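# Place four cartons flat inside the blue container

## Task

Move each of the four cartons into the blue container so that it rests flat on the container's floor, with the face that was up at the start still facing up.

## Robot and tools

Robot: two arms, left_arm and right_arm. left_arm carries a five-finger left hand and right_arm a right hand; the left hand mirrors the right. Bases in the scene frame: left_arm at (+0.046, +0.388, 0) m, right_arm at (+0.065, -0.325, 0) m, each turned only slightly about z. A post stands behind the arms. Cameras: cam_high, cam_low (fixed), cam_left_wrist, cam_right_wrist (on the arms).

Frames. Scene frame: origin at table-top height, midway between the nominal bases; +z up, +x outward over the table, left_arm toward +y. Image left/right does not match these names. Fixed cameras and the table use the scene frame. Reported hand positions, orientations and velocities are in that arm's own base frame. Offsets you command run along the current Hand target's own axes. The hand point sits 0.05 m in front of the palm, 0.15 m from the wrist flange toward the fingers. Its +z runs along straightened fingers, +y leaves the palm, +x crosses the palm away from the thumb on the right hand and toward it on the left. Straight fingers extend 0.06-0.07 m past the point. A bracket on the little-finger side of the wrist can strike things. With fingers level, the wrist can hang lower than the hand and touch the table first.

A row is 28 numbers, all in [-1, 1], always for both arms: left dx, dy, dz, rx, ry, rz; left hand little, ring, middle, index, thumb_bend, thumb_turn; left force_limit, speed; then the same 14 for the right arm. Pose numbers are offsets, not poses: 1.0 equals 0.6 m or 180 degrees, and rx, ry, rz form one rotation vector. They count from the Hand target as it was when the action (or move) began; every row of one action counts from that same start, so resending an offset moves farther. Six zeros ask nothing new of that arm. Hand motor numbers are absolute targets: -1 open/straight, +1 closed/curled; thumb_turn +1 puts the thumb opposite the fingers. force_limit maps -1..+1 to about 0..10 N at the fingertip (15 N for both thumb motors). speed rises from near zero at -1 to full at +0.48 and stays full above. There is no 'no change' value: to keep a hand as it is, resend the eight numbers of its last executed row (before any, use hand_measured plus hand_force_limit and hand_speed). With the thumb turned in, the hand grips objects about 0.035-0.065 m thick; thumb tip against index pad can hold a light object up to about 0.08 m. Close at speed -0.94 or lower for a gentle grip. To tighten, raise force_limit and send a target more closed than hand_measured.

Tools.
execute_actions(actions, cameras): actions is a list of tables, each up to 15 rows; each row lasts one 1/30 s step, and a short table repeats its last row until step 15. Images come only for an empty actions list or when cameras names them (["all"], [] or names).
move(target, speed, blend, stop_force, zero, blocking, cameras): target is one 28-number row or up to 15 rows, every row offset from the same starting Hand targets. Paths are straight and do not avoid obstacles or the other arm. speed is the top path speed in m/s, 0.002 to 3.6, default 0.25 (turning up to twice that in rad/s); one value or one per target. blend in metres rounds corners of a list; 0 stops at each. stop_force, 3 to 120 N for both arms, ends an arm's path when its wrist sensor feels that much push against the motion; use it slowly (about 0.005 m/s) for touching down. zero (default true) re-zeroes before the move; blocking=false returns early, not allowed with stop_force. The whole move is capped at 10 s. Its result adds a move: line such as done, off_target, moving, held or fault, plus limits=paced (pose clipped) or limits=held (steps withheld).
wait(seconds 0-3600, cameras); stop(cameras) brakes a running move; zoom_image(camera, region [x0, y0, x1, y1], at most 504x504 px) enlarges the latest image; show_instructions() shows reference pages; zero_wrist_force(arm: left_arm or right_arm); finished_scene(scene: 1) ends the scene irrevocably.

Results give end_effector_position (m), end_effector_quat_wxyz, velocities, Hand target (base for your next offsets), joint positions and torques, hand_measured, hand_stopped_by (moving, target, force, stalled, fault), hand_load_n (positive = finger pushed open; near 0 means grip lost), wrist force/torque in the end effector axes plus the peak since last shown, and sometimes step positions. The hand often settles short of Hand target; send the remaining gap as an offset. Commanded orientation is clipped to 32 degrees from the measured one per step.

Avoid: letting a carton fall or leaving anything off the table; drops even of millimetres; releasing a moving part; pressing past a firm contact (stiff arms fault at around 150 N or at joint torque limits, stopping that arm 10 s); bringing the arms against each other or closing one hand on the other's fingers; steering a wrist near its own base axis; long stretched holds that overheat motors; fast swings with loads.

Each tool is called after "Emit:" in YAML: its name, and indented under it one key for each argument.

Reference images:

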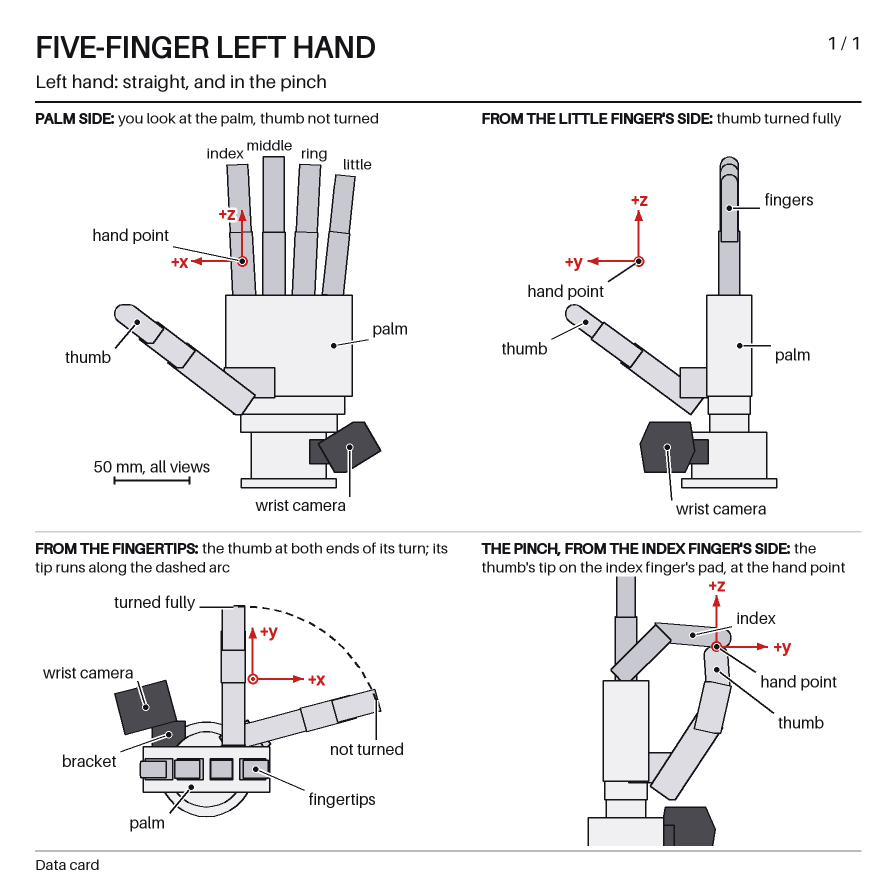

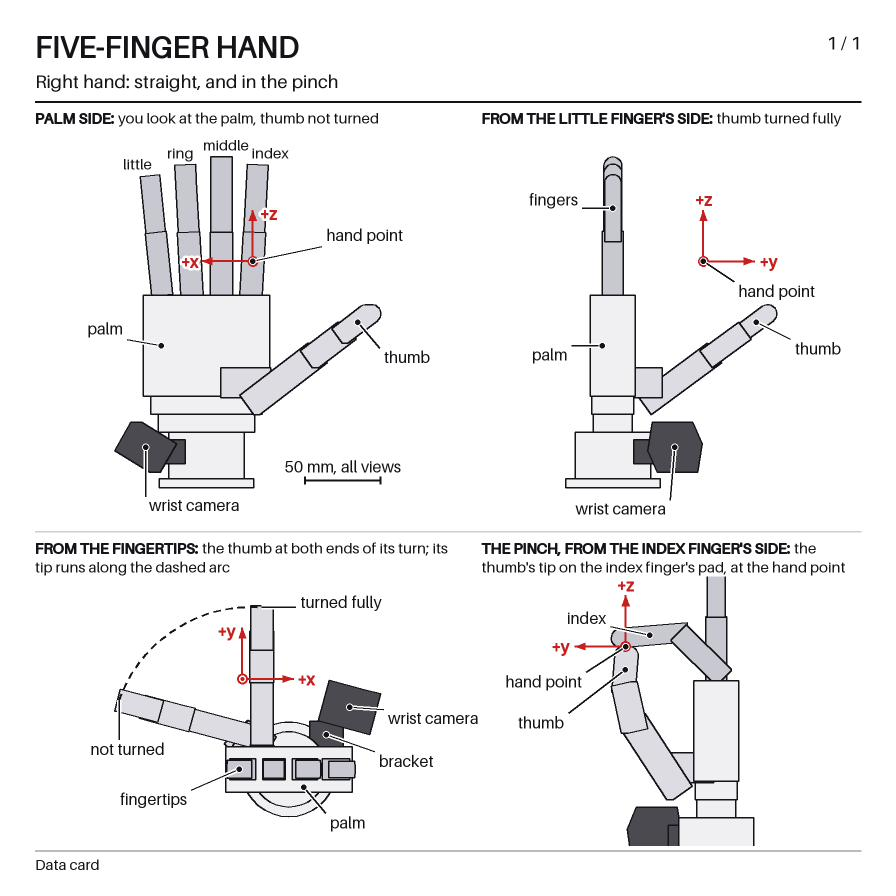

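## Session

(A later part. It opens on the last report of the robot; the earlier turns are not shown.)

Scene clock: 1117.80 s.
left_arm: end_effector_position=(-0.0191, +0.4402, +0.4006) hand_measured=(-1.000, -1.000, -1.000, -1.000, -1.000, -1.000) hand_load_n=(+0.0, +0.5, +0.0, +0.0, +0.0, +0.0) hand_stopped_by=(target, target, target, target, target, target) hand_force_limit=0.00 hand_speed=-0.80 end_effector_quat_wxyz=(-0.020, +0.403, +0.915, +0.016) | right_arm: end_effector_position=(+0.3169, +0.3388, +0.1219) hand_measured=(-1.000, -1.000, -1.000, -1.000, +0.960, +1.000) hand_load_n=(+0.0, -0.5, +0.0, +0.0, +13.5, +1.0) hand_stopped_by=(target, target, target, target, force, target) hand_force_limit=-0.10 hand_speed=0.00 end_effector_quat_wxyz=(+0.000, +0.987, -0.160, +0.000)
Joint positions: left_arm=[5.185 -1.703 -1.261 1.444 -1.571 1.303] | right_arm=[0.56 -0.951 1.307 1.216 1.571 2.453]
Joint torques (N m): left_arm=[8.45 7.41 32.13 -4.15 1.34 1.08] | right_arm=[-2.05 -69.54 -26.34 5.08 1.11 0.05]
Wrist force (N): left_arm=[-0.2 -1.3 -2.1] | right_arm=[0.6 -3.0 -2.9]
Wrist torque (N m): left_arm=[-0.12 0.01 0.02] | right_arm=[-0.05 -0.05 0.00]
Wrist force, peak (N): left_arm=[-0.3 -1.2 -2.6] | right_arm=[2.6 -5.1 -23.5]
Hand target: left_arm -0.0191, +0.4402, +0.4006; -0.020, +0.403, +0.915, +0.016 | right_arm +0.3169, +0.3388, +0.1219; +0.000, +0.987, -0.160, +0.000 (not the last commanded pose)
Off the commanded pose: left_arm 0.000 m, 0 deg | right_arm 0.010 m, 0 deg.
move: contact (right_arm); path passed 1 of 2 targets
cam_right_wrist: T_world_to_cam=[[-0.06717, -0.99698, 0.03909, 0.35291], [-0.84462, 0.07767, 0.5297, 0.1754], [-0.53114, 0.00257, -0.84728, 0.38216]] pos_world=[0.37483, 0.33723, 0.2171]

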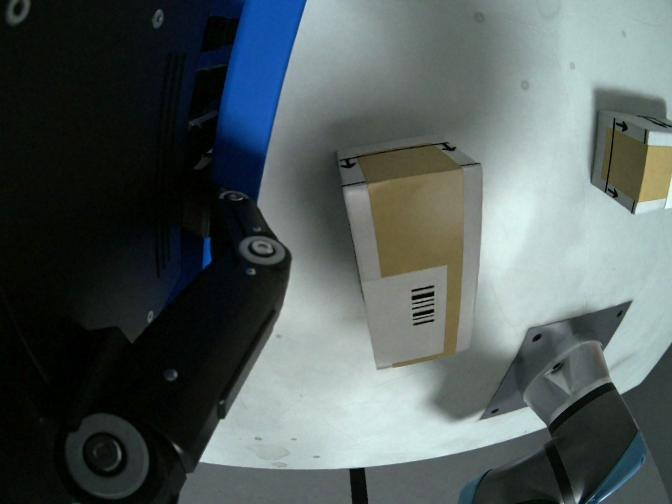

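Emit:
move:
  target:
    - [0, 0, 0, 0, 0, 0, -1, -1, -1, -1, -1, -1, 0, -0.8, 0, 0, -0.0067, 0, 0, 0, -1, -1, -1, -1, 0.97, 1, -0.1, 0.0]
    - [0, 0, 0, 0, 0, 0, -1, -1, -1, -1, -1, -1, 0, -0.8, 0, -0.0833, -0.0067, 0, 0, 0, -1, -1, -1, -1, 0.97, 1, -0.1, 0.0]
  speed: [0.02, 0.02]
  stop_force: 6
  cameras: ["cam_right_wrist", "cam_high"]

Emit:
zoom_image:
  camera: "cam_right_wrist"
  region: [150, 0, 450, 280]

Scene clock: 1135.93 s.
left_arm: end_effector_position=(-0.0191, +0.4402, +0.4006) hand_measured=(-1.000, -1.000, -1.000, -1.000, -1.000, -1.000) hand_load_n=(+0.0, +0.0, +0.0, +0.0, +0.0, +0.0) hand_stopped_by=(target, target, target, target, target, target) hand_force_limit=0.00 hand_speed=-0.80 end_effector_quat_wxyz=(-0.020, +0.403, +0.915, +0.016) | right_arm: end_effector_position=(+0.3214, +0.3524, +0.1259) hand_measured=(-1.000, -1.000, -1.000, -1.000, +0.960, +1.000) hand_load_n=(+0.0, +0.5, +0.0, +0.0, +14.0, +1.0) hand_stopped_by=(target, target, target, target, force, target) hand_force_limit=-0.10 hand_speed=0.00 end_effector_quat_wxyz=(+0.000, +0.987, -0.160, +0.000)
Joint positions: left_arm=[5.185 -1.703 -1.261 1.444 -1.571 1.303] | right_arm=[0.577 -0.924 1.249 1.246 1.571 2.47]
Joint torques (N m): left_arm=[7.23 7.86 30.73 -4.28 1.33 1] | right_arm=[-4.28 -74.06 -2.84 -0.51 0.24 -1.4]
Wrist force (N): left_arm=[-0.1 -1.1 -2.0] | right_arm=[-0.3 0.5 -0.5]
Wrist torque (N m): left_arm=[-0.11 0.01 0.02] | right_arm=[0.04 0.00 -0.06]
Wrist force, peak (N): left_arm=[0.0 -1.3 -2.4] | right_arm=[1.0 -2.5 -4.8]
Hand target: left_arm -0.0191, +0.4402, +0.4006; -0.020, +0.403, +0.915, +0.016 | right_arm +0.3214, +0.3524, +0.1259; +0.000, +0.987, -0.160, +0.000 (not the last commanded pose)
Off the commanded pose: left_arm 0.000 m, 0 deg | right_arm 0.036 m, 0 deg.
move: contact (right_arm); path passed 1 of 2 targets
cam_right_wrist: T_world_to_cam=[[-0.06718, -0.99697, 0.03908, 0.36661], [-0.84466, 0.07768, 0.52963, 0.17606], [-0.53107, 0.00257, -0.84733, 0.38789]] pos_world=[0.37933, 0.35083, 0.2211]
Images, in order (width x height): cam_high 896x504, cam_right_wrist 672x504.

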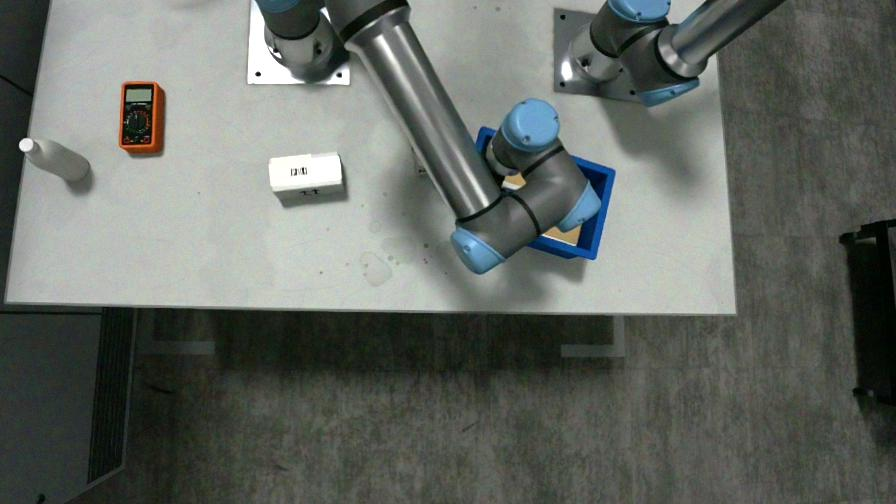

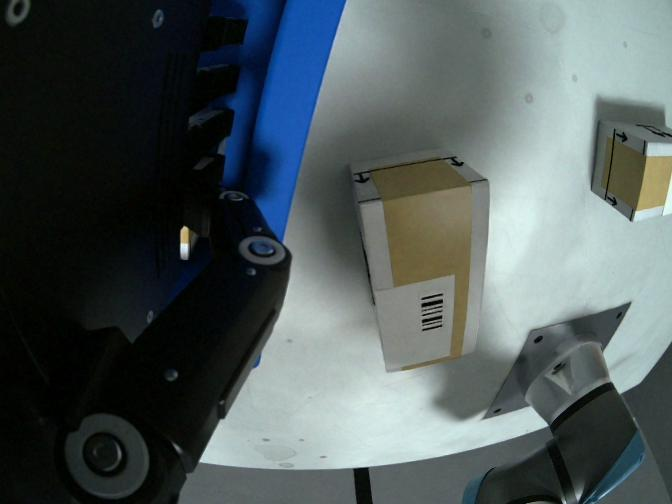

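Scaled by 1.680 from the camera's image (finer frame: 960x720).

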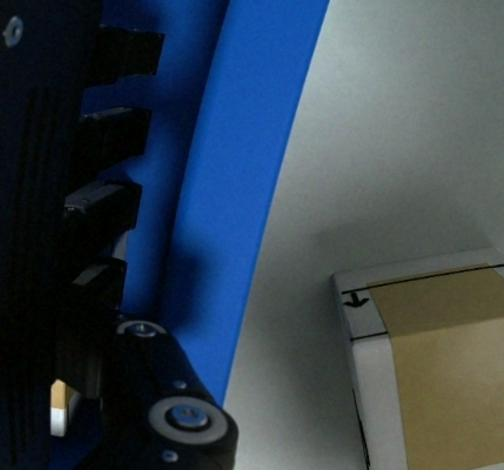

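Emit:
move:
  target:
    - [0, 0, 0, 0, 0, 0, -1, -1, -1, -1, -1, -1, 0, -0.8, 0, -0.0667, 0, 0, 0, 0, -1, -1, -1, -1, 0.97, 1, -0.1, 0.0]
    - [0, 0, 0, 0, 0, 0, -1, -1, -1, -1, -1, -1, 0, -0.8, 0, -0.0667, 0.018, 0, 0, 0, -1, -1, -1, -1, 0.97, 1, -0.1, 0.0]
    - [0, 0, 0, 0, 0, 0, -1, -1, -1, -1, -1, -1, 0, -0.8, 0, -0.13, 0.018, 0, 0, 0, -1, -1, -1, -1, 0.97, 1, -0.1, 0.0]
  speed: [0.015, 0.02, 0.015]
  stop_force: 6
  cameras: ["cam_right_wrist", "cam_high"]

Emit:
zoom_image:
  camera: "cam_high"
  region: [450, 110, 630, 270]

Scene clock: 1148.60 s.
left_arm: end_effector_position=(-0.0191, +0.4402, +0.4006) hand_measured=(-1.000, -1.000, -1.000, -1.000, -1.000, -1.000) hand_load_n=(+0.0, +0.0, +0.0, +0.0, +0.0, +0.5) hand_stopped_by=(target, target, target, target, target, target) hand_force_limit=0.00 hand_speed=-0.80 end_effector_quat_wxyz=(-0.020, +0.403, +0.915, +0.016) | right_arm: end_effector_position=(+0.3461, +0.4264, +0.1151) hand_measured=(-1.000, -1.000, -1.000, -1.000, +0.960, +1.000) hand_load_n=(-0.5, +0.0, +0.0, -1.0, +14.0, +1.0) hand_stopped_by=(target, target, target, target, force, target) hand_force_limit=-0.10 hand_speed=0.00 end_effector_quat_wxyz=(+0.000, +0.987, -0.160, +0.000)
Joint positions: left_arm=[5.185 -1.703 -1.261 1.444 -1.571 1.303] | right_arm=[0.659 -0.727 0.931 1.367 1.571 2.551]
Joint torques (N m): left_arm=[8.39 7.86 31.03 -4.12 1.27 0.88] | right_arm=[9.03 -29.34 -30.2 4.5 -0.37 1.77]
Wrist force (N): left_arm=[-0.1 -0.8 -2.2] | right_arm=[0.2 3.1 0.4]
Wrist torque (N m): left_arm=[-0.05 -0.01 0.02] | right_arm=[0.24 -0.05 0.00]
Wrist force, peak (N): left_arm=[-0.1 -1.3 -2.6] | right_arm=[0.0 4.2 -1.3]
Hand target: left_arm -0.0191, +0.4402, +0.4006; -0.020, +0.403, +0.915, +0.016 | right_arm +0.3461, +0.4264, +0.1151; +0.000, +0.987, -0.160, +0.000
Off the commanded pose: left_arm 0.000 m, 0 deg | right_arm 0.000 m, 0 deg.
move: done
cam_right_wrist: T_world_to_cam=[[-0.06718, -0.99697, 0.03908, 0.44248], [-0.84466, 0.07768, 0.52963, 0.19695], [-0.53107, 0.00257, -0.84733, 0.39158]] pos_world=[0.40403, 0.42483, 0.21019]
Images, in order (width x height): cam_high 896x504, cam_right_wrist 672x504.

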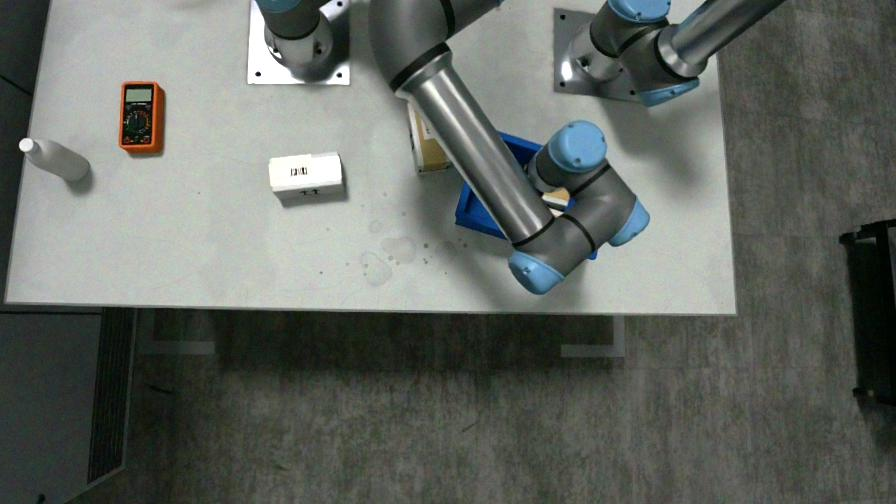

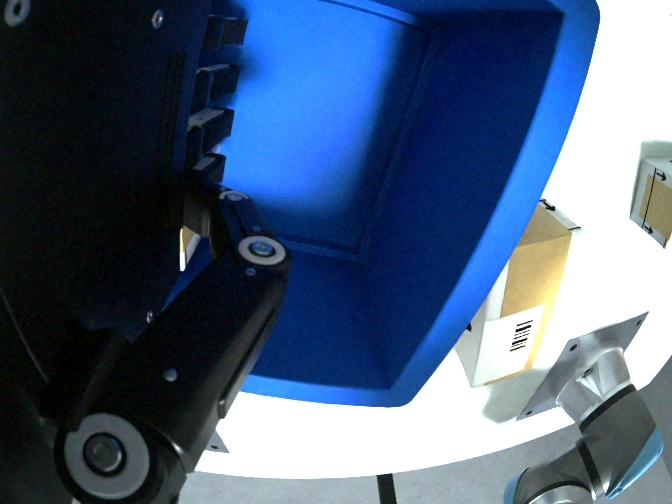

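Scaled by 2.800.

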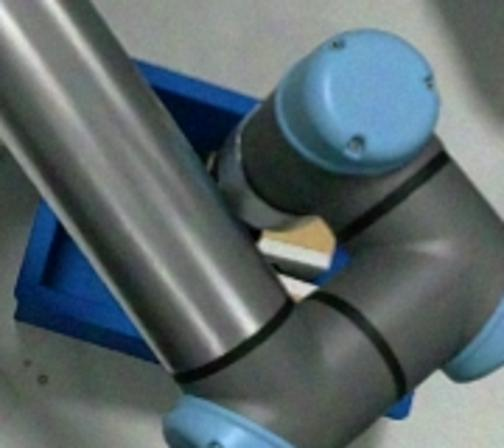

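Emit:
move:
  target: [0, 0, 0, 0, 0, 0, -1, -1, -1, -1, -1, -1, 0, -0.8, 0, -0.0867, 0, 0, 0, 0, -1, -1, -1, -1, 0.97, 1, -0.1, 0.0]
  speed: 0.015
  stop_force: 4
  cameras: ["cam_right_wrist", "cam_high"]

Emit:
zoom_image:
  camera: "cam_high"
  region: [450, 110, 630, 270]

Scene clock: 1165.30 s.
left_arm: end_effector_position=(-0.0191, +0.4402, +0.4006) hand_measured=(-1.000, -1.000, -1.000, -1.000, -1.000, -1.000) hand_load_n=(+0.0, +0.0, +0.0, +0.0, +0.0, +0.0) hand_stopped_by=(target, target, target, target, target, target) hand_force_limit=0.00 hand_speed=-0.80 end_effector_quat_wxyz=(-0.020, +0.403, +0.915, +0.016) | right_arm: end_effector_position=(+0.3626, +0.4758, +0.1150) hand_measured=(-1.000, -1.000, -1.000, -1.000, +0.960, +1.000) hand_load_n=(+0.0, +0.0, -0.5, -0.5, +14.0, +1.5) hand_stopped_by=(target, target, target, target, force, target) hand_force_limit=-0.10 hand_speed=0.00 end_effector_quat_wxyz=(+0.000, +0.987, -0.160, +0.000)
Joint positions: left_arm=[5.185 -1.703 -1.261 1.444 -1.571 1.303] | right_arm=[0.703 -0.56 0.62 1.512 1.571 2.596]
Joint torques (N m): left_arm=[8.3 7.75 32.08 -4.13 1.19 0.8] | right_arm=[9.01 -32.41 -30.62 4.26 0.96 1.77]
Wrist force (N): left_arm=[-0.1 -1.3 -2.1] | right_arm=[0.0 3.0 0.5]
Wrist torque (N m): left_arm=[-0.12 0.00 0.02] | right_arm=[0.14 -0.07 0.03]
Wrist force, peak (N): left_arm=[-0.3 -1.2 -2.6] | right_arm=[0.4 4.6 -1.5]
Hand target: left_arm -0.0191, +0.4402, +0.4006; -0.020, +0.403, +0.915, +0.016 | right_arm +0.3626, +0.4758, +0.1150; +0.000, +0.987, -0.160, +0.000
Off the commanded pose: left_arm 0.000 m, 0 deg | right_arm 0.000 m, 0 deg.
move: done
cam_right_wrist: T_world_to_cam=[[-0.06717, -0.99697, 0.03909, 0.49283], [-0.84462, 0.07768, 0.5297, 0.20701], [-0.53114, 0.00257, -0.84728, 0.40024]] pos_world=[0.42053, 0.47423, 0.21019]
Images, in order (width x height): cam_high 896x504, cam_right_wrist 672x504.

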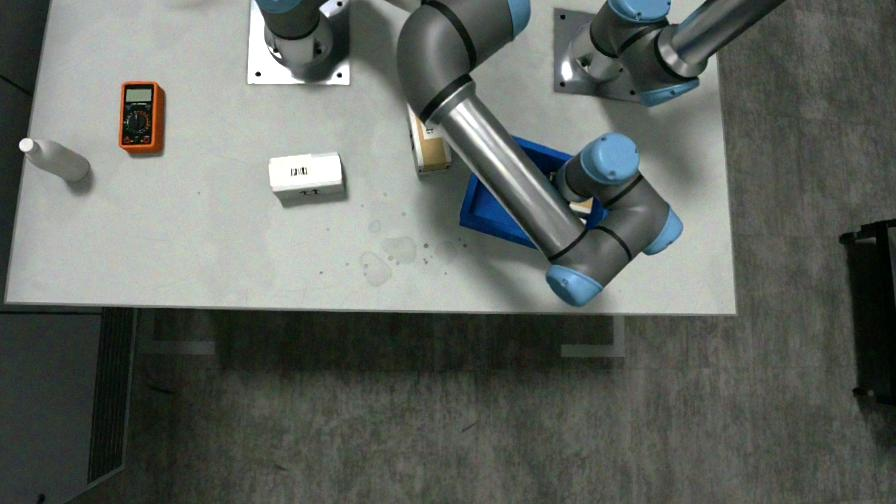

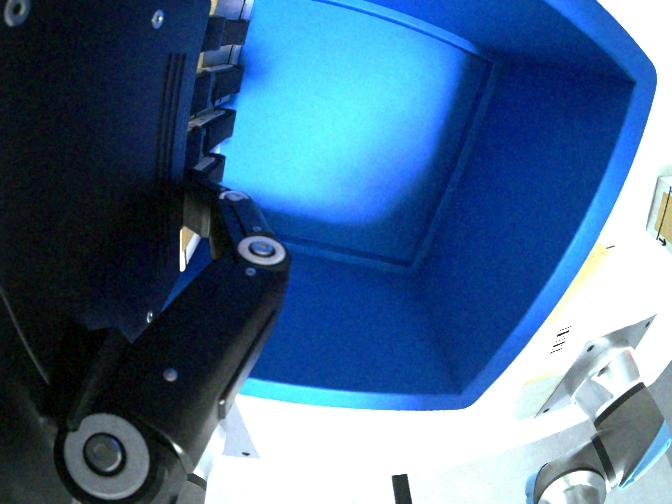

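Scaled by 2.800.

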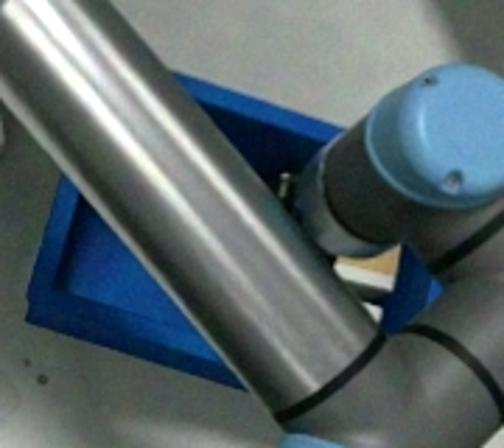

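Emit:
move:
  target:
    - [0, 0, 0, 0, 0, 0, -1, -1, -1, -1, -1, -1, 0, -0.8, 0, 0.04, 0, 0, 0, 0, -1, -1, -1, -1, 0.97, 1, -0.1, 0.0]
    - [0, 0, 0, 0, 0, 0, -1, -1, -1, -1, -1, -1, 0, -0.8, 0, 0.1, -0.2, 0, 0, 0, -1, -1, -1, -1, 0.97, 1, -0.1, 0.0]
    - [0, 0, 0, 0, 0, 0, -1, -1, -1, -1, -1, -1, 0, -0.8, 0.05, 0.35, -0.3, 0, 0, 0, -1, -1, -1, -1, 0.97, 1, -0.1, 0.0]
  speed: [0.05, 0.12, 0.2]
  blend: [0, 0.02, 0]
  cameras: ["cam_right_wrist", "cam_high"]

Emit:
zoom_image:
  camera: "cam_high"
  region: [450, 110, 630, 270]

Scene clock: 1177.10 s.
left_arm: end_effector_position=(-0.0191, +0.4402, +0.4006) hand_measured=(-1.000, -1.000, -1.000, -1.000, -1.000, -1.000) hand_load_n=(+0.0, +0.0, +0.0, +0.0, -0.5, +0.0) hand_stopped_by=(target, target, target, target, target, target) hand_force_limit=0.00 hand_speed=-0.80 end_effector_quat_wxyz=(-0.020, +0.403, +0.915, +0.016) | right_arm: end_effector_position=(+0.3247, +0.2672, +0.2951) hand_measured=(-1.000, -1.000, -1.000, -1.000, +0.960, +1.000) hand_load_n=(+0.0, +0.0, +0.5, +0.0, +14.0, +1.0) hand_stopped_by=(target, target, target, target, force, target) hand_force_limit=-0.10 hand_speed=0.00 end_effector_quat_wxyz=(+0.000, +0.987, -0.160, +0.000)
Joint positions: left_arm=[5.185 -1.703 -1.261 1.444 -1.571 1.303] | right_arm=[0.424 -1.141 1.151 1.562 1.571 2.317]
Joint torques (N m): left_arm=[7.46 8.02 31.81 -3.97 1.2 0.69] | right_arm=[-3.99 -63.84 -3.5 -0.53 -2.38 -1.55]
Wrist force (N): left_arm=[-0.2 -1.1 -2.1] | right_arm=[0.1 1.1 -0.1]
Wrist torque (N m): left_arm=[-0.12 0.01 0.01] | right_arm=[0.12 -0.02 0.07]
Wrist force, peak (N): left_arm=[-0.2 -1.1 -2.6] | right_arm=[0.4 3.8 -0.9]
Hand target: left_arm -0.0191, +0.4402, +0.4006; -0.020, +0.403, +0.915, +0.016 | right_arm +0.3247, +0.2671, +0.2951; +0.000, +0.987, -0.160, +0.000
Off the commanded pose: left_arm 0.000 m, 0 deg | right_arm 0.000 m, 0 deg.
move: done
cam_right_wrist: T_world_to_cam=[[-0.06718, -0.99697, 0.03908, 0.27528], [-0.84466, 0.07768, 0.52963, 0.09585], [-0.53107, 0.00257, -0.84733, 0.53323]] pos_world=[0.38263, 0.26563, 0.3903]
Images, in order (width x height): cam_high 896x504, cam_right_wrist 672x504.

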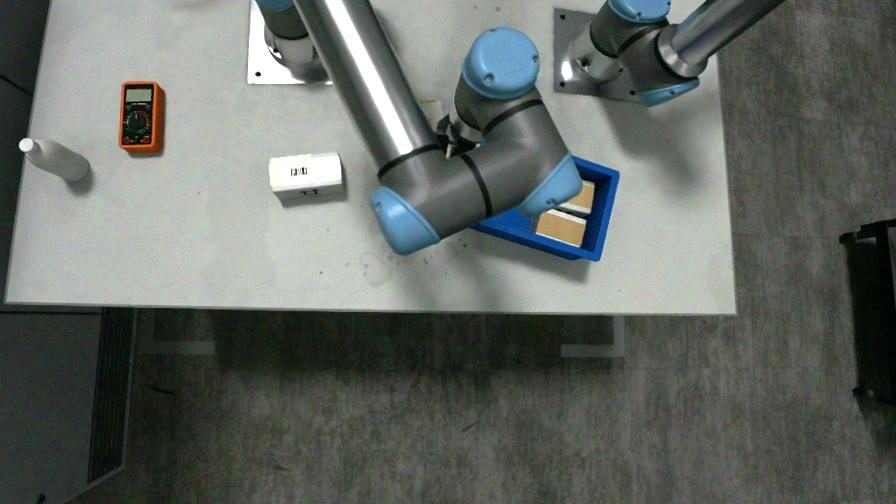

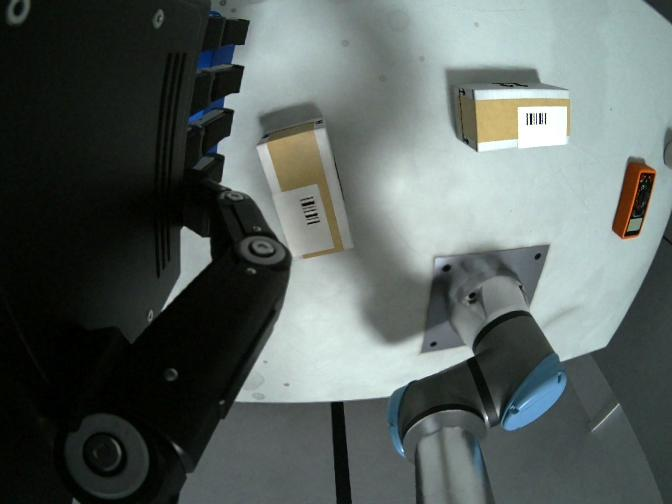

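Scaled by 2.800.

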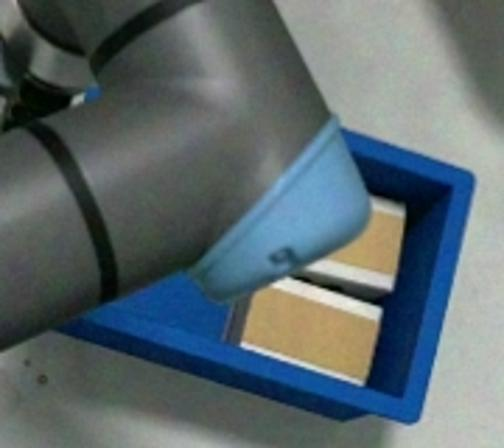

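Emit:
move:
  target:
    - [0, 0, 0, 0, 0, 0, -1, -1, -1, -1, -1, -1, 0, -0.8, 0.0805, 0.214, 0.0083, 0, 0, -0.3245, -1, -1, -1, -1, 0.97, 1, -0.1, 0.0]
    - [0, 0, 0, 0, 0, 0, -1, -1, -1, -1, -1, -1, 0, -0.8, 0.1531, 0.3954, 0.0918, 0.185, -0.2899, -0.5858, 1, 1, -0.4, -0.4, -1, 1, 0, 0]
  speed: 0.2
  blend: [0.04, 0]
  cameras: ["cam_right_wrist", "cam_high", "cam_low"]

Emit:
zoom_image:
  camera: "cam_high"
  region: [450, 110, 630, 270]

Scene clock: 1219.50 s.
left_arm: end_effector_position=(-0.0191, +0.4402, +0.4006) hand_measured=(-1.000, -1.000, -1.000, -1.000, -1.000, -1.000) hand_load_n=(+0.5, +0.0, +0.0, +0.0, +0.0, +0.0) hand_stopped_by=(target, target, target, target, target, target) hand_force_limit=0.00 hand_speed=-0.80 end_effector_quat_wxyz=(-0.020, +0.403, +0.915, +0.016) | right_arm: end_effector_position=(+0.3367, +0.0130, +0.2401) hand_measured=(+1.000, +1.000, -0.400, -0.400, -1.000, +1.000) hand_load_n=(+0.0, +0.0, -0.5, +0.0, +0.0, +0.0) hand_stopped_by=(target, target, target, target, target, target) hand_force_limit=0.00 hand_speed=0.00 end_effector_quat_wxyz=(-0.295, +0.598, +0.668, -0.331)
Joint positions: left_arm=[5.185 -1.703 -1.261 1.444 -1.571 1.303] | right_arm=[-0.146 -1.098 1.574 1.998 1.776 -0.158]
Joint torques (N m): left_arm=[7.75 7.82 31.15 -3.87 1.23 0.66] | right_arm=[-5.35 -19.66 -3.19 3.48 2.48 -1.52]
Wrist force (N): left_arm=[-0.1 -1.1 -2.1] | right_arm=[0.0 3.6 -1.2]
Wrist torque (N m): left_arm=[-0.10 0.00 0.01] | right_arm=[0.58 0.00 0.16]
Wrist force, peak (N): left_arm=[-0.2 -1.2 -2.5] | right_arm=[-0.5 4.1 -1.1]
Hand target: left_arm -0.0191, +0.4402, +0.4006; -0.020, +0.403, +0.915, +0.016 | right_arm +0.3367, +0.0130, +0.2401; -0.295, +0.598, +0.668, -0.331
Off the commanded pose: left_arm 0.000 m, 0 deg | right_arm 0.000 m, 0 deg.
move: done
cam_right_wrist: T_world_to_cam=[[0.58531, 0.3183, -0.74572, -0.0235], [0.62707, -0.76075, 0.16746, -0.24278], [-0.51401, -0.56563, -0.64487, 0.44669]] pos_world=[0.3956, 0.07545, 0.31119]
Images, in order (width x height): cam_high 896x504, cam_low 896x504, cam_right_wrist 672x504.

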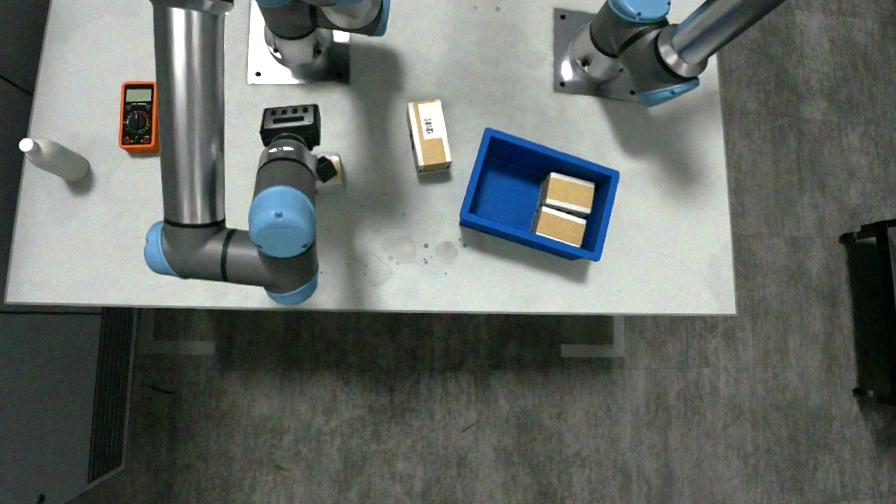

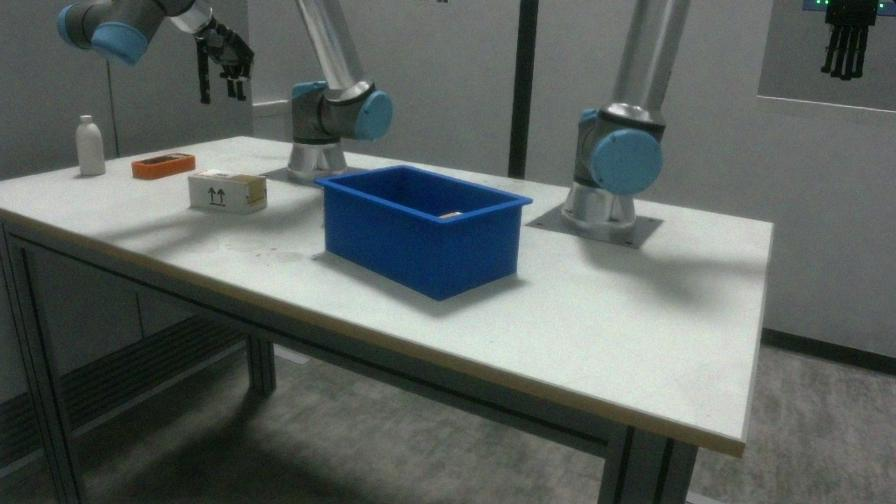

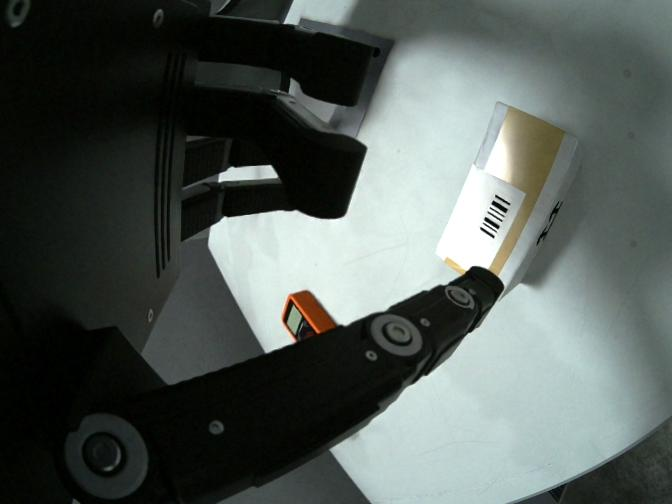

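Scaled by 2.800.

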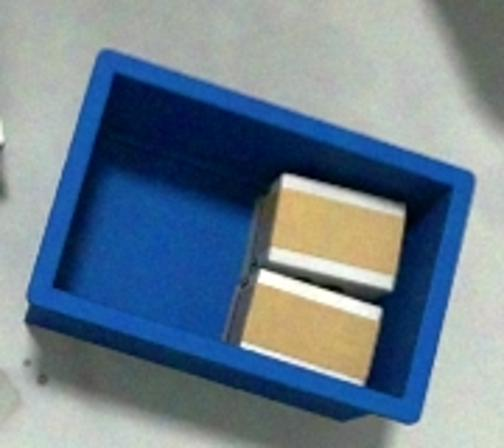

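Emit:
zoom_image:
  camera: "cam_right_wrist"
  region: [400, 70, 640, 310]

Scaled by 2.100 from the camera's image (finer frame: 960x720).

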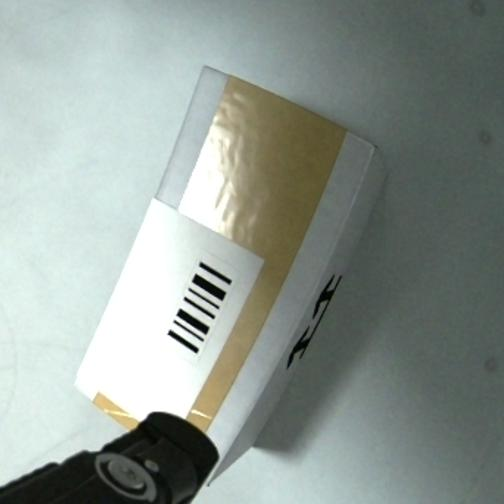

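Emit:
move:
  target: [0, 0, 0, 0, 0, 0, -1, -1, -1, -1, -1, -1, 0, -0.8, -0.015, 0.1503, 0.1327, 0, 0, 0, 1, 1, -0.4, -0.4, -1, 1, 0, 0]
  speed: 0.1
  cameras: ["cam_right_wrist"]

Emit:
zoom_image:
  camera: "cam_right_wrist"
  region: [330, 40, 630, 340]

Scene clock: 1248.17 s.
left_arm: end_effector_position=(-0.0191, +0.4402, +0.4006) hand_measured=(-1.000, -1.000, -1.000, -1.000, -1.000, -1.000) hand_load_n=(+0.0, +0.0, +0.0, +0.0, +0.0, +0.0) hand_stopped_by=(target, target, target, target, target, target) hand_force_limit=0.00 hand_speed=-0.80 end_effector_quat_wxyz=(-0.020, +0.403, +0.915, +0.016) | right_arm: end_effector_position=(+0.3292, +0.0030, +0.1202) hand_measured=(+1.000, +1.000, -0.400, -0.400, -1.000, +1.000) hand_load_n=(+0.5, +0.0, +0.0, +0.0, +0.0, +0.0) hand_stopped_by=(target, target, target, target, target, target) hand_force_limit=0.00 hand_speed=0.00 end_effector_quat_wxyz=(-0.295, +0.598, +0.668, -0.331)
Joint positions: left_arm=[5.185 -1.703 -1.261 1.444 -1.571 1.303] | right_arm=[-0.169 -0.953 1.702 1.721 1.794 -0.173]
Joint torques (N m): left_arm=[7.59 7.51 31.58 -3.95 1.14 0.64] | right_arm=[-5.75 -20.44 0.04 -0.48 2.63 -1.64]
Wrist force (N): left_arm=[-0.3 -1.0 -1.9] | right_arm=[-0.7 3.8 -1.4]
Wrist torque (N m): left_arm=[-0.10 0.03 0.01] | right_arm=[0.59 0.07 0.12]
Wrist force, peak (N): left_arm=[-0.2 -1.2 -2.5] | right_arm=[-0.7 4.3 -0.9]
Hand target: left_arm -0.0191, +0.4402, +0.4006; -0.020, +0.403, +0.915, +0.016 | right_arm +0.3292, +0.0030, +0.1202; -0.295, +0.598, +0.668, -0.331
Off the commanded pose: left_arm 0.000 m, 0 deg | right_arm 0.000 m, 0 deg.
move: done
cam_right_wrist: T_world_to_cam=[[0.58534, 0.31826, -0.74571, -0.10535], [0.62703, -0.76077, 0.1675, -0.2256], [-0.51401, -0.56563, -0.64487, 0.35986]] pos_world=[0.3881, 0.06545, 0.19129]

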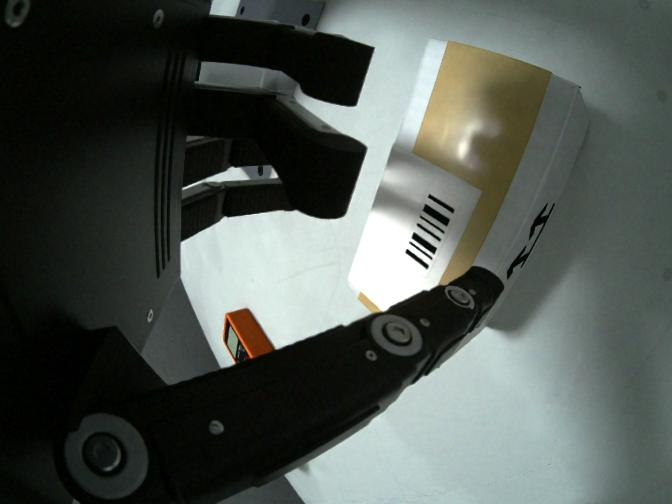

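Scaled by 1.680 from the camera's image (finer frame: 960x720).

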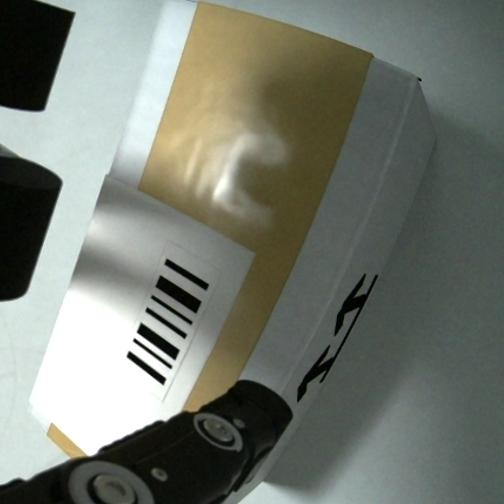

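Emit:
move:
  target:
    - [0, 0, 0, 0, 0, 0, -1, -1, -1, -1, -1, -1, 0, -0.8, 0, 0.0529, 0.0405, 0, 0, 0, 1, 1, -0.4, -0.4, -1, 1, 0, 0]
    - [0, 0, 0, 0, 0, 0, -1, -1, -1, -1, -1, -1, 0, -0.8, 0, 0.0662, 0.0506, 0, 0, 0, 1, 1, -0.4, -0.4, -1, 1, 0, 0]
  speed: [0.05, 0.01]
  stop_force: 4
  cameras: ["cam_right_wrist"]

Scene clock: 1258.53 s.
left_arm: end_effector_position=(-0.0191, +0.4402, +0.4006) hand_measured=(-1.000, -1.000, -1.000, -1.000, -1.000, -1.000) hand_load_n=(+0.0, +0.0, +0.0, -0.5, +0.0, +0.0) hand_stopped_by=(target, target, target, target, target, target) hand_force_limit=0.00 hand_speed=-0.80 end_effector_quat_wxyz=(-0.020, +0.403, +0.915, +0.016) | right_arm: end_effector_position=(+0.3291, +0.0029, +0.0702) hand_measured=(+1.000, +1.000, -0.400, -0.400, -1.000, +1.000) hand_load_n=(+0.0, +0.0, +0.0, +0.0, +0.0, +0.0) hand_stopped_by=(target, target, target, target, target, target) hand_force_limit=0.00 hand_speed=0.00 end_effector_quat_wxyz=(-0.295, +0.598, +0.668, -0.331)
Joint positions: left_arm=[5.185 -1.703 -1.261 1.444 -1.571 1.303] | right_arm=[-0.17 -0.867 1.719 1.619 1.794 -0.173]
Joint torques (N m): left_arm=[8.11 7.95 31.18 -3.99 1.29 0.68] | right_arm=[-5.87 -21.82 1.32 -0.37 2.54 -1.59]
Wrist force (N): left_arm=[-0.2 -1.1 -2.3] | right_arm=[-0.6 3.7 -3.6]
Wrist torque (N m): left_arm=[-0.10 0.01 0.02] | right_arm=[0.58 0.10 0.13]
Wrist force, peak (N): left_arm=[0.0 -1.2 -2.5] | right_arm=[-0.6 5.2 -3.0]
Hand target: left_arm -0.0191, +0.4402, +0.4006; -0.020, +0.403, +0.915, +0.016 | right_arm +0.3291, +0.0029, +0.0702; -0.295, +0.598, +0.668, -0.331
Off the commanded pose: left_arm 0.000 m, 0 deg | right_arm 0.000 m, 0 deg.
move: done
cam_right_wrist: T_world_to_cam=[[0.58534, 0.31826, -0.74571, -0.14262], [0.62703, -0.76077, 0.1675, -0.21722], [-0.51401, -0.56563, -0.64487, 0.32745]] pos_world=[0.388, 0.06535, 0.14119]

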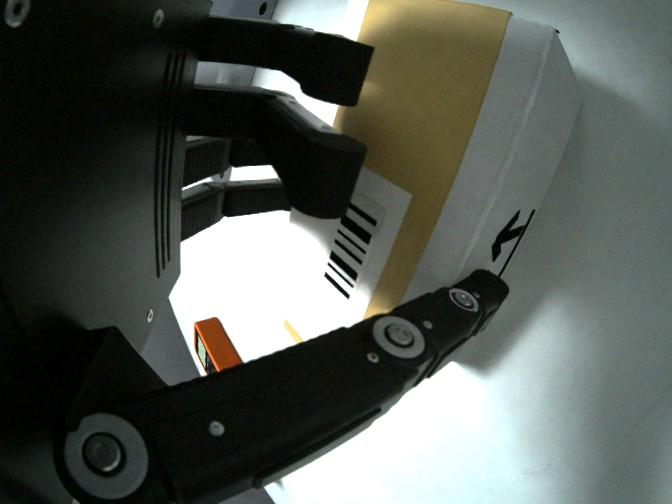

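Emit:
move:
  target: [0, 0, 0, 0, 0, 0, -1, -1, -1, -1, -1, -1, 0, -0.8, 0, 0, 0, 0, 0, 0, 1, 1, 0.3, 0.3, -1, 1, 0.9, -0.94]

Emit:
move:
  target: [0, 0, 0, 0, 0, 0, -1, -1, -1, -1, -1, -1, 0, -0.8, 0, -0.0199, -0.0152, 0, 0, 0, 1, 1, 0.3, 0.3, -1, 1, 0.9, -0.94]
  speed: 0.02
  cameras: ["cam_right_wrist"]

Scene clock: 1263.80 s.
left_arm: end_effector_position=(-0.0191, +0.4402, +0.4006) hand_measured=(-1.000, -1.000, -1.000, -1.000, -1.000, -1.000) hand_load_n=(+0.0, +0.0, +0.0, +0.0, +0.0, +0.0) hand_stopped_by=(target, target, target, target, target, target) hand_force_limit=0.00 hand_speed=-0.80 end_effector_quat_wxyz=(-0.020, +0.403, +0.915, +0.016) | right_arm: end_effector_position=(+0.3291, +0.0029, +0.0702) hand_measured=(+1.000, +1.000, -0.166, -0.144, -1.000, +1.000) hand_load_n=(+0.5, +0.0, +8.5, +9.5, +1.5, +0.0) hand_stopped_by=(target, target, force, force, target, target) hand_force_limit=0.90 hand_speed=-0.94 end_effector_quat_wxyz=(-0.295, +0.598, +0.668, -0.331)
Joint positions: left_arm=[5.185 -1.703 -1.261 1.444 -1.571 1.303] | right_arm=[-0.17 -0.867 1.719 1.619 1.794 -0.173]
Joint torques (N m): left_arm=[7.49 7.37 31.38 -3.97 1.27 0.65] | right_arm=[-5.59 -22.22 -0.67 -0.26 2.34 -1.55]
Wrist force (N): left_arm=[-0.2 -1.2 -2.2] | right_arm=[-0.8 3.7 -1.1]
Wrist torque (N m): left_arm=[-0.11 0.02 0.01] | right_arm=[0.55 0.11 0.12]
Wrist force, peak (N): left_arm=[-0.4 -1.3 -2.6] | right_arm=[-0.4 4.8 -2.9]
Hand target: left_arm -0.0191, +0.4402, +0.4006; -0.020, +0.403, +0.915, +0.016 | right_arm +0.3291, +0.0029, +0.0702; -0.295, +0.598, +0.668, -0.331
Off the commanded pose: left_arm 0.000 m, 0 deg | right_arm 0.000 m, 0 deg.
move: done

Scene clock: 1264.87 s.
left_arm: end_effector_position=(-0.0191, +0.4402, +0.4006) hand_measured=(-1.000, -1.000, -1.000, -1.000, -1.000, -1.000) hand_load_n=(+0.0, +0.0, +0.0, +0.0, +0.0, +0.0) hand_stopped_by=(target, target, target, target, target, target) hand_force_limit=0.00 hand_speed=-0.80 end_effector_quat_wxyz=(-0.020, +0.403, +0.915, +0.016) | right_arm: end_effector_position=(+0.3291, +0.0029, +0.0851) hand_measured=(+1.000, +1.000, -0.166, -0.144, -1.000, +1.000) hand_load_n=(+0.0, +0.0, +8.5, +9.0, +2.0, +0.0) hand_stopped_by=(target, target, force, force, target, target) hand_force_limit=0.90 hand_speed=-0.94 end_effector_quat_wxyz=(-0.295, +0.598, +0.668, -0.331)
Joint positions: left_arm=[5.185 -1.703 -1.261 1.444 -1.571 1.303] | right_arm=[-0.17 -0.894 1.715 1.649 1.794 -0.173]
Joint torques (N m): left_arm=[8.33 8.13 31.11 -3.83 1.12 0.57] | right_arm=[2.46 -69.74 -21.14 5.88 0.4 -0.22]
Wrist force (N): left_arm=[-0.2 -1.2 -2.5] | right_arm=[-0.5 6.5 0.1]
Wrist torque (N m): left_arm=[-0.10 0.01 0.02] | right_arm=[0.72 0.04 0.16]
Wrist force, peak (N): left_arm=[-0.2 -1.3 -2.5] | right_arm=[-0.1 7.4 0.7]
Hand target: left_arm -0.0191, +0.4402, +0.4006; -0.020, +0.403, +0.915, +0.016 | right_arm +0.3291, +0.0029, +0.0852; -0.295, +0.598, +0.668, -0.331
Off the commanded pose: left_arm 0.000 m, 0 deg | right_arm 0.000 m, 0 deg.
move: done
cam_right_wrist: T_world_to_cam=[[0.58531, 0.3183, -0.74572, -0.13142], [0.62707, -0.76075, 0.16746, -0.21974], [-0.51401, -0.56563, -0.64487, 0.33712]] pos_world=[0.388, 0.06535, 0.15619]

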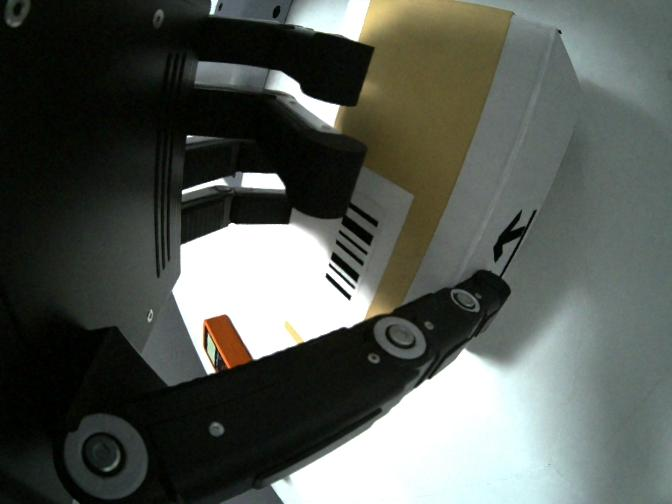

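Emit:
move:
  target:
    - [0, 0, 0, 0, 0, 0, -1, -1, -1, -1, -1, -1, 0, -0.8, 0, -0.2183, -0.1669, 0, 0, 0, 1, 1, 0.3, 0.3, -1, 1, 0.9, -0.94]
    - [0, 0, 0, 0, 0, 0, -1, -1, -1, -1, -1, -1, 0, -0.8, 0.7218, -0.1198, -0.2959, 0, 0.506, 0.3868, 1, 1, 0.3, 0.3, -1, 1, 0.9, -0.94]
  speed: [0.08, 0.15]
  blend: [0.02, 0]
  cameras: ["cam_right_wrist", "cam_high"]

Emit:
zoom_image:
  camera: "cam_right_wrist"
  region: [270, 0, 672, 490]

Scene clock: 1286.80 s.
left_arm: end_effector_position=(-0.0191, +0.4402, +0.4006) hand_measured=(-1.000, -1.000, -1.000, -1.000, -1.000, -1.000) hand_load_n=(+0.0, +0.0, +0.0, +0.0, +0.0, +0.0) hand_stopped_by=(target, target, target, target, target, target) hand_force_limit=0.00 hand_speed=-0.80 end_effector_quat_wxyz=(-0.020, +0.403, +0.915, +0.016) | right_arm: end_effector_position=(+0.3778, +0.4443, +0.2497) hand_measured=(+1.000, +1.000, -0.166, -0.144, -1.000, +1.000) hand_load_n=(+0.0, +0.5, +8.5, +9.5, +2.0, +0.0) hand_stopped_by=(target, target, force, force, target, target) hand_force_limit=0.90 hand_speed=-0.94 end_effector_quat_wxyz=(-0.437, +0.885, -0.142, +0.070)
Joint positions: left_arm=[5.185 -1.703 -1.261 1.444 -1.571 1.303] | right_arm=[0.369 -1.278 1.423 0.736 0.91 2.504]
Joint torques (N m): left_arm=[7.94 7.61 30.22 -3.78 1.13 0.43] | right_arm=[6.65 -58.69 -5.41 -1.33 1.41 1.78]
Wrist force (N): left_arm=[0.0 -1.1 -2.0] | right_arm=[0.3 5.7 0.6]
Wrist torque (N m): left_arm=[-0.10 -0.01 0.02] | right_arm=[0.63 -0.09 0.08]
Wrist force, peak (N): left_arm=[-0.5 -1.4 -2.6] | right_arm=[-0.2 7.2 0.6]
Hand target: left_arm -0.0191, +0.4402, +0.4006; -0.020, +0.403, +0.915, +0.016 | right_arm +0.3778, +0.4443, +0.2496; -0.437, +0.885, -0.142, +0.070
Off the commanded pose: left_arm 0.000 m, 0 deg | right_arm 0.000 m, 0 deg.
move: done
cam_right_wrist: T_world_to_cam=[[0.04488, -0.66647, -0.74418, 0.46358], [-0.95282, -0.2524, 0.16858, 0.42869], [-0.30019, 0.7015, -0.64636, 0.07453]] pos_world=[0.41003, 0.36489, 0.32088]
Images, in order (width x height): cam_high 896x504, cam_right_wrist 672x504.

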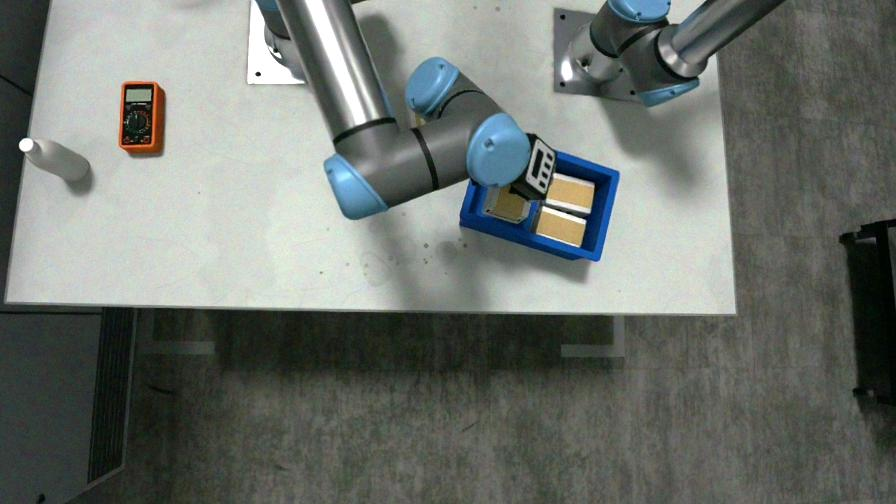

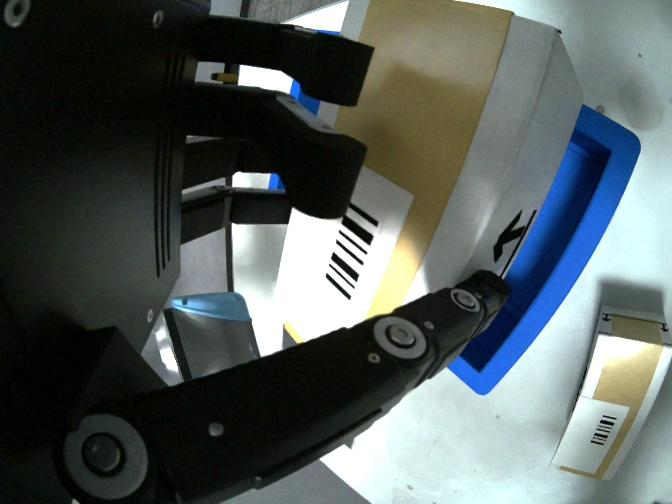

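Scaled by 1.029 from the camera's image (finer frame: 960x720).

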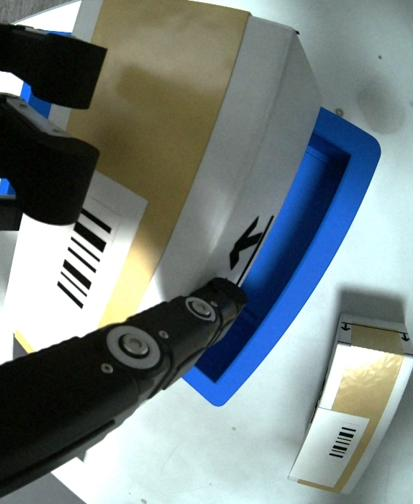

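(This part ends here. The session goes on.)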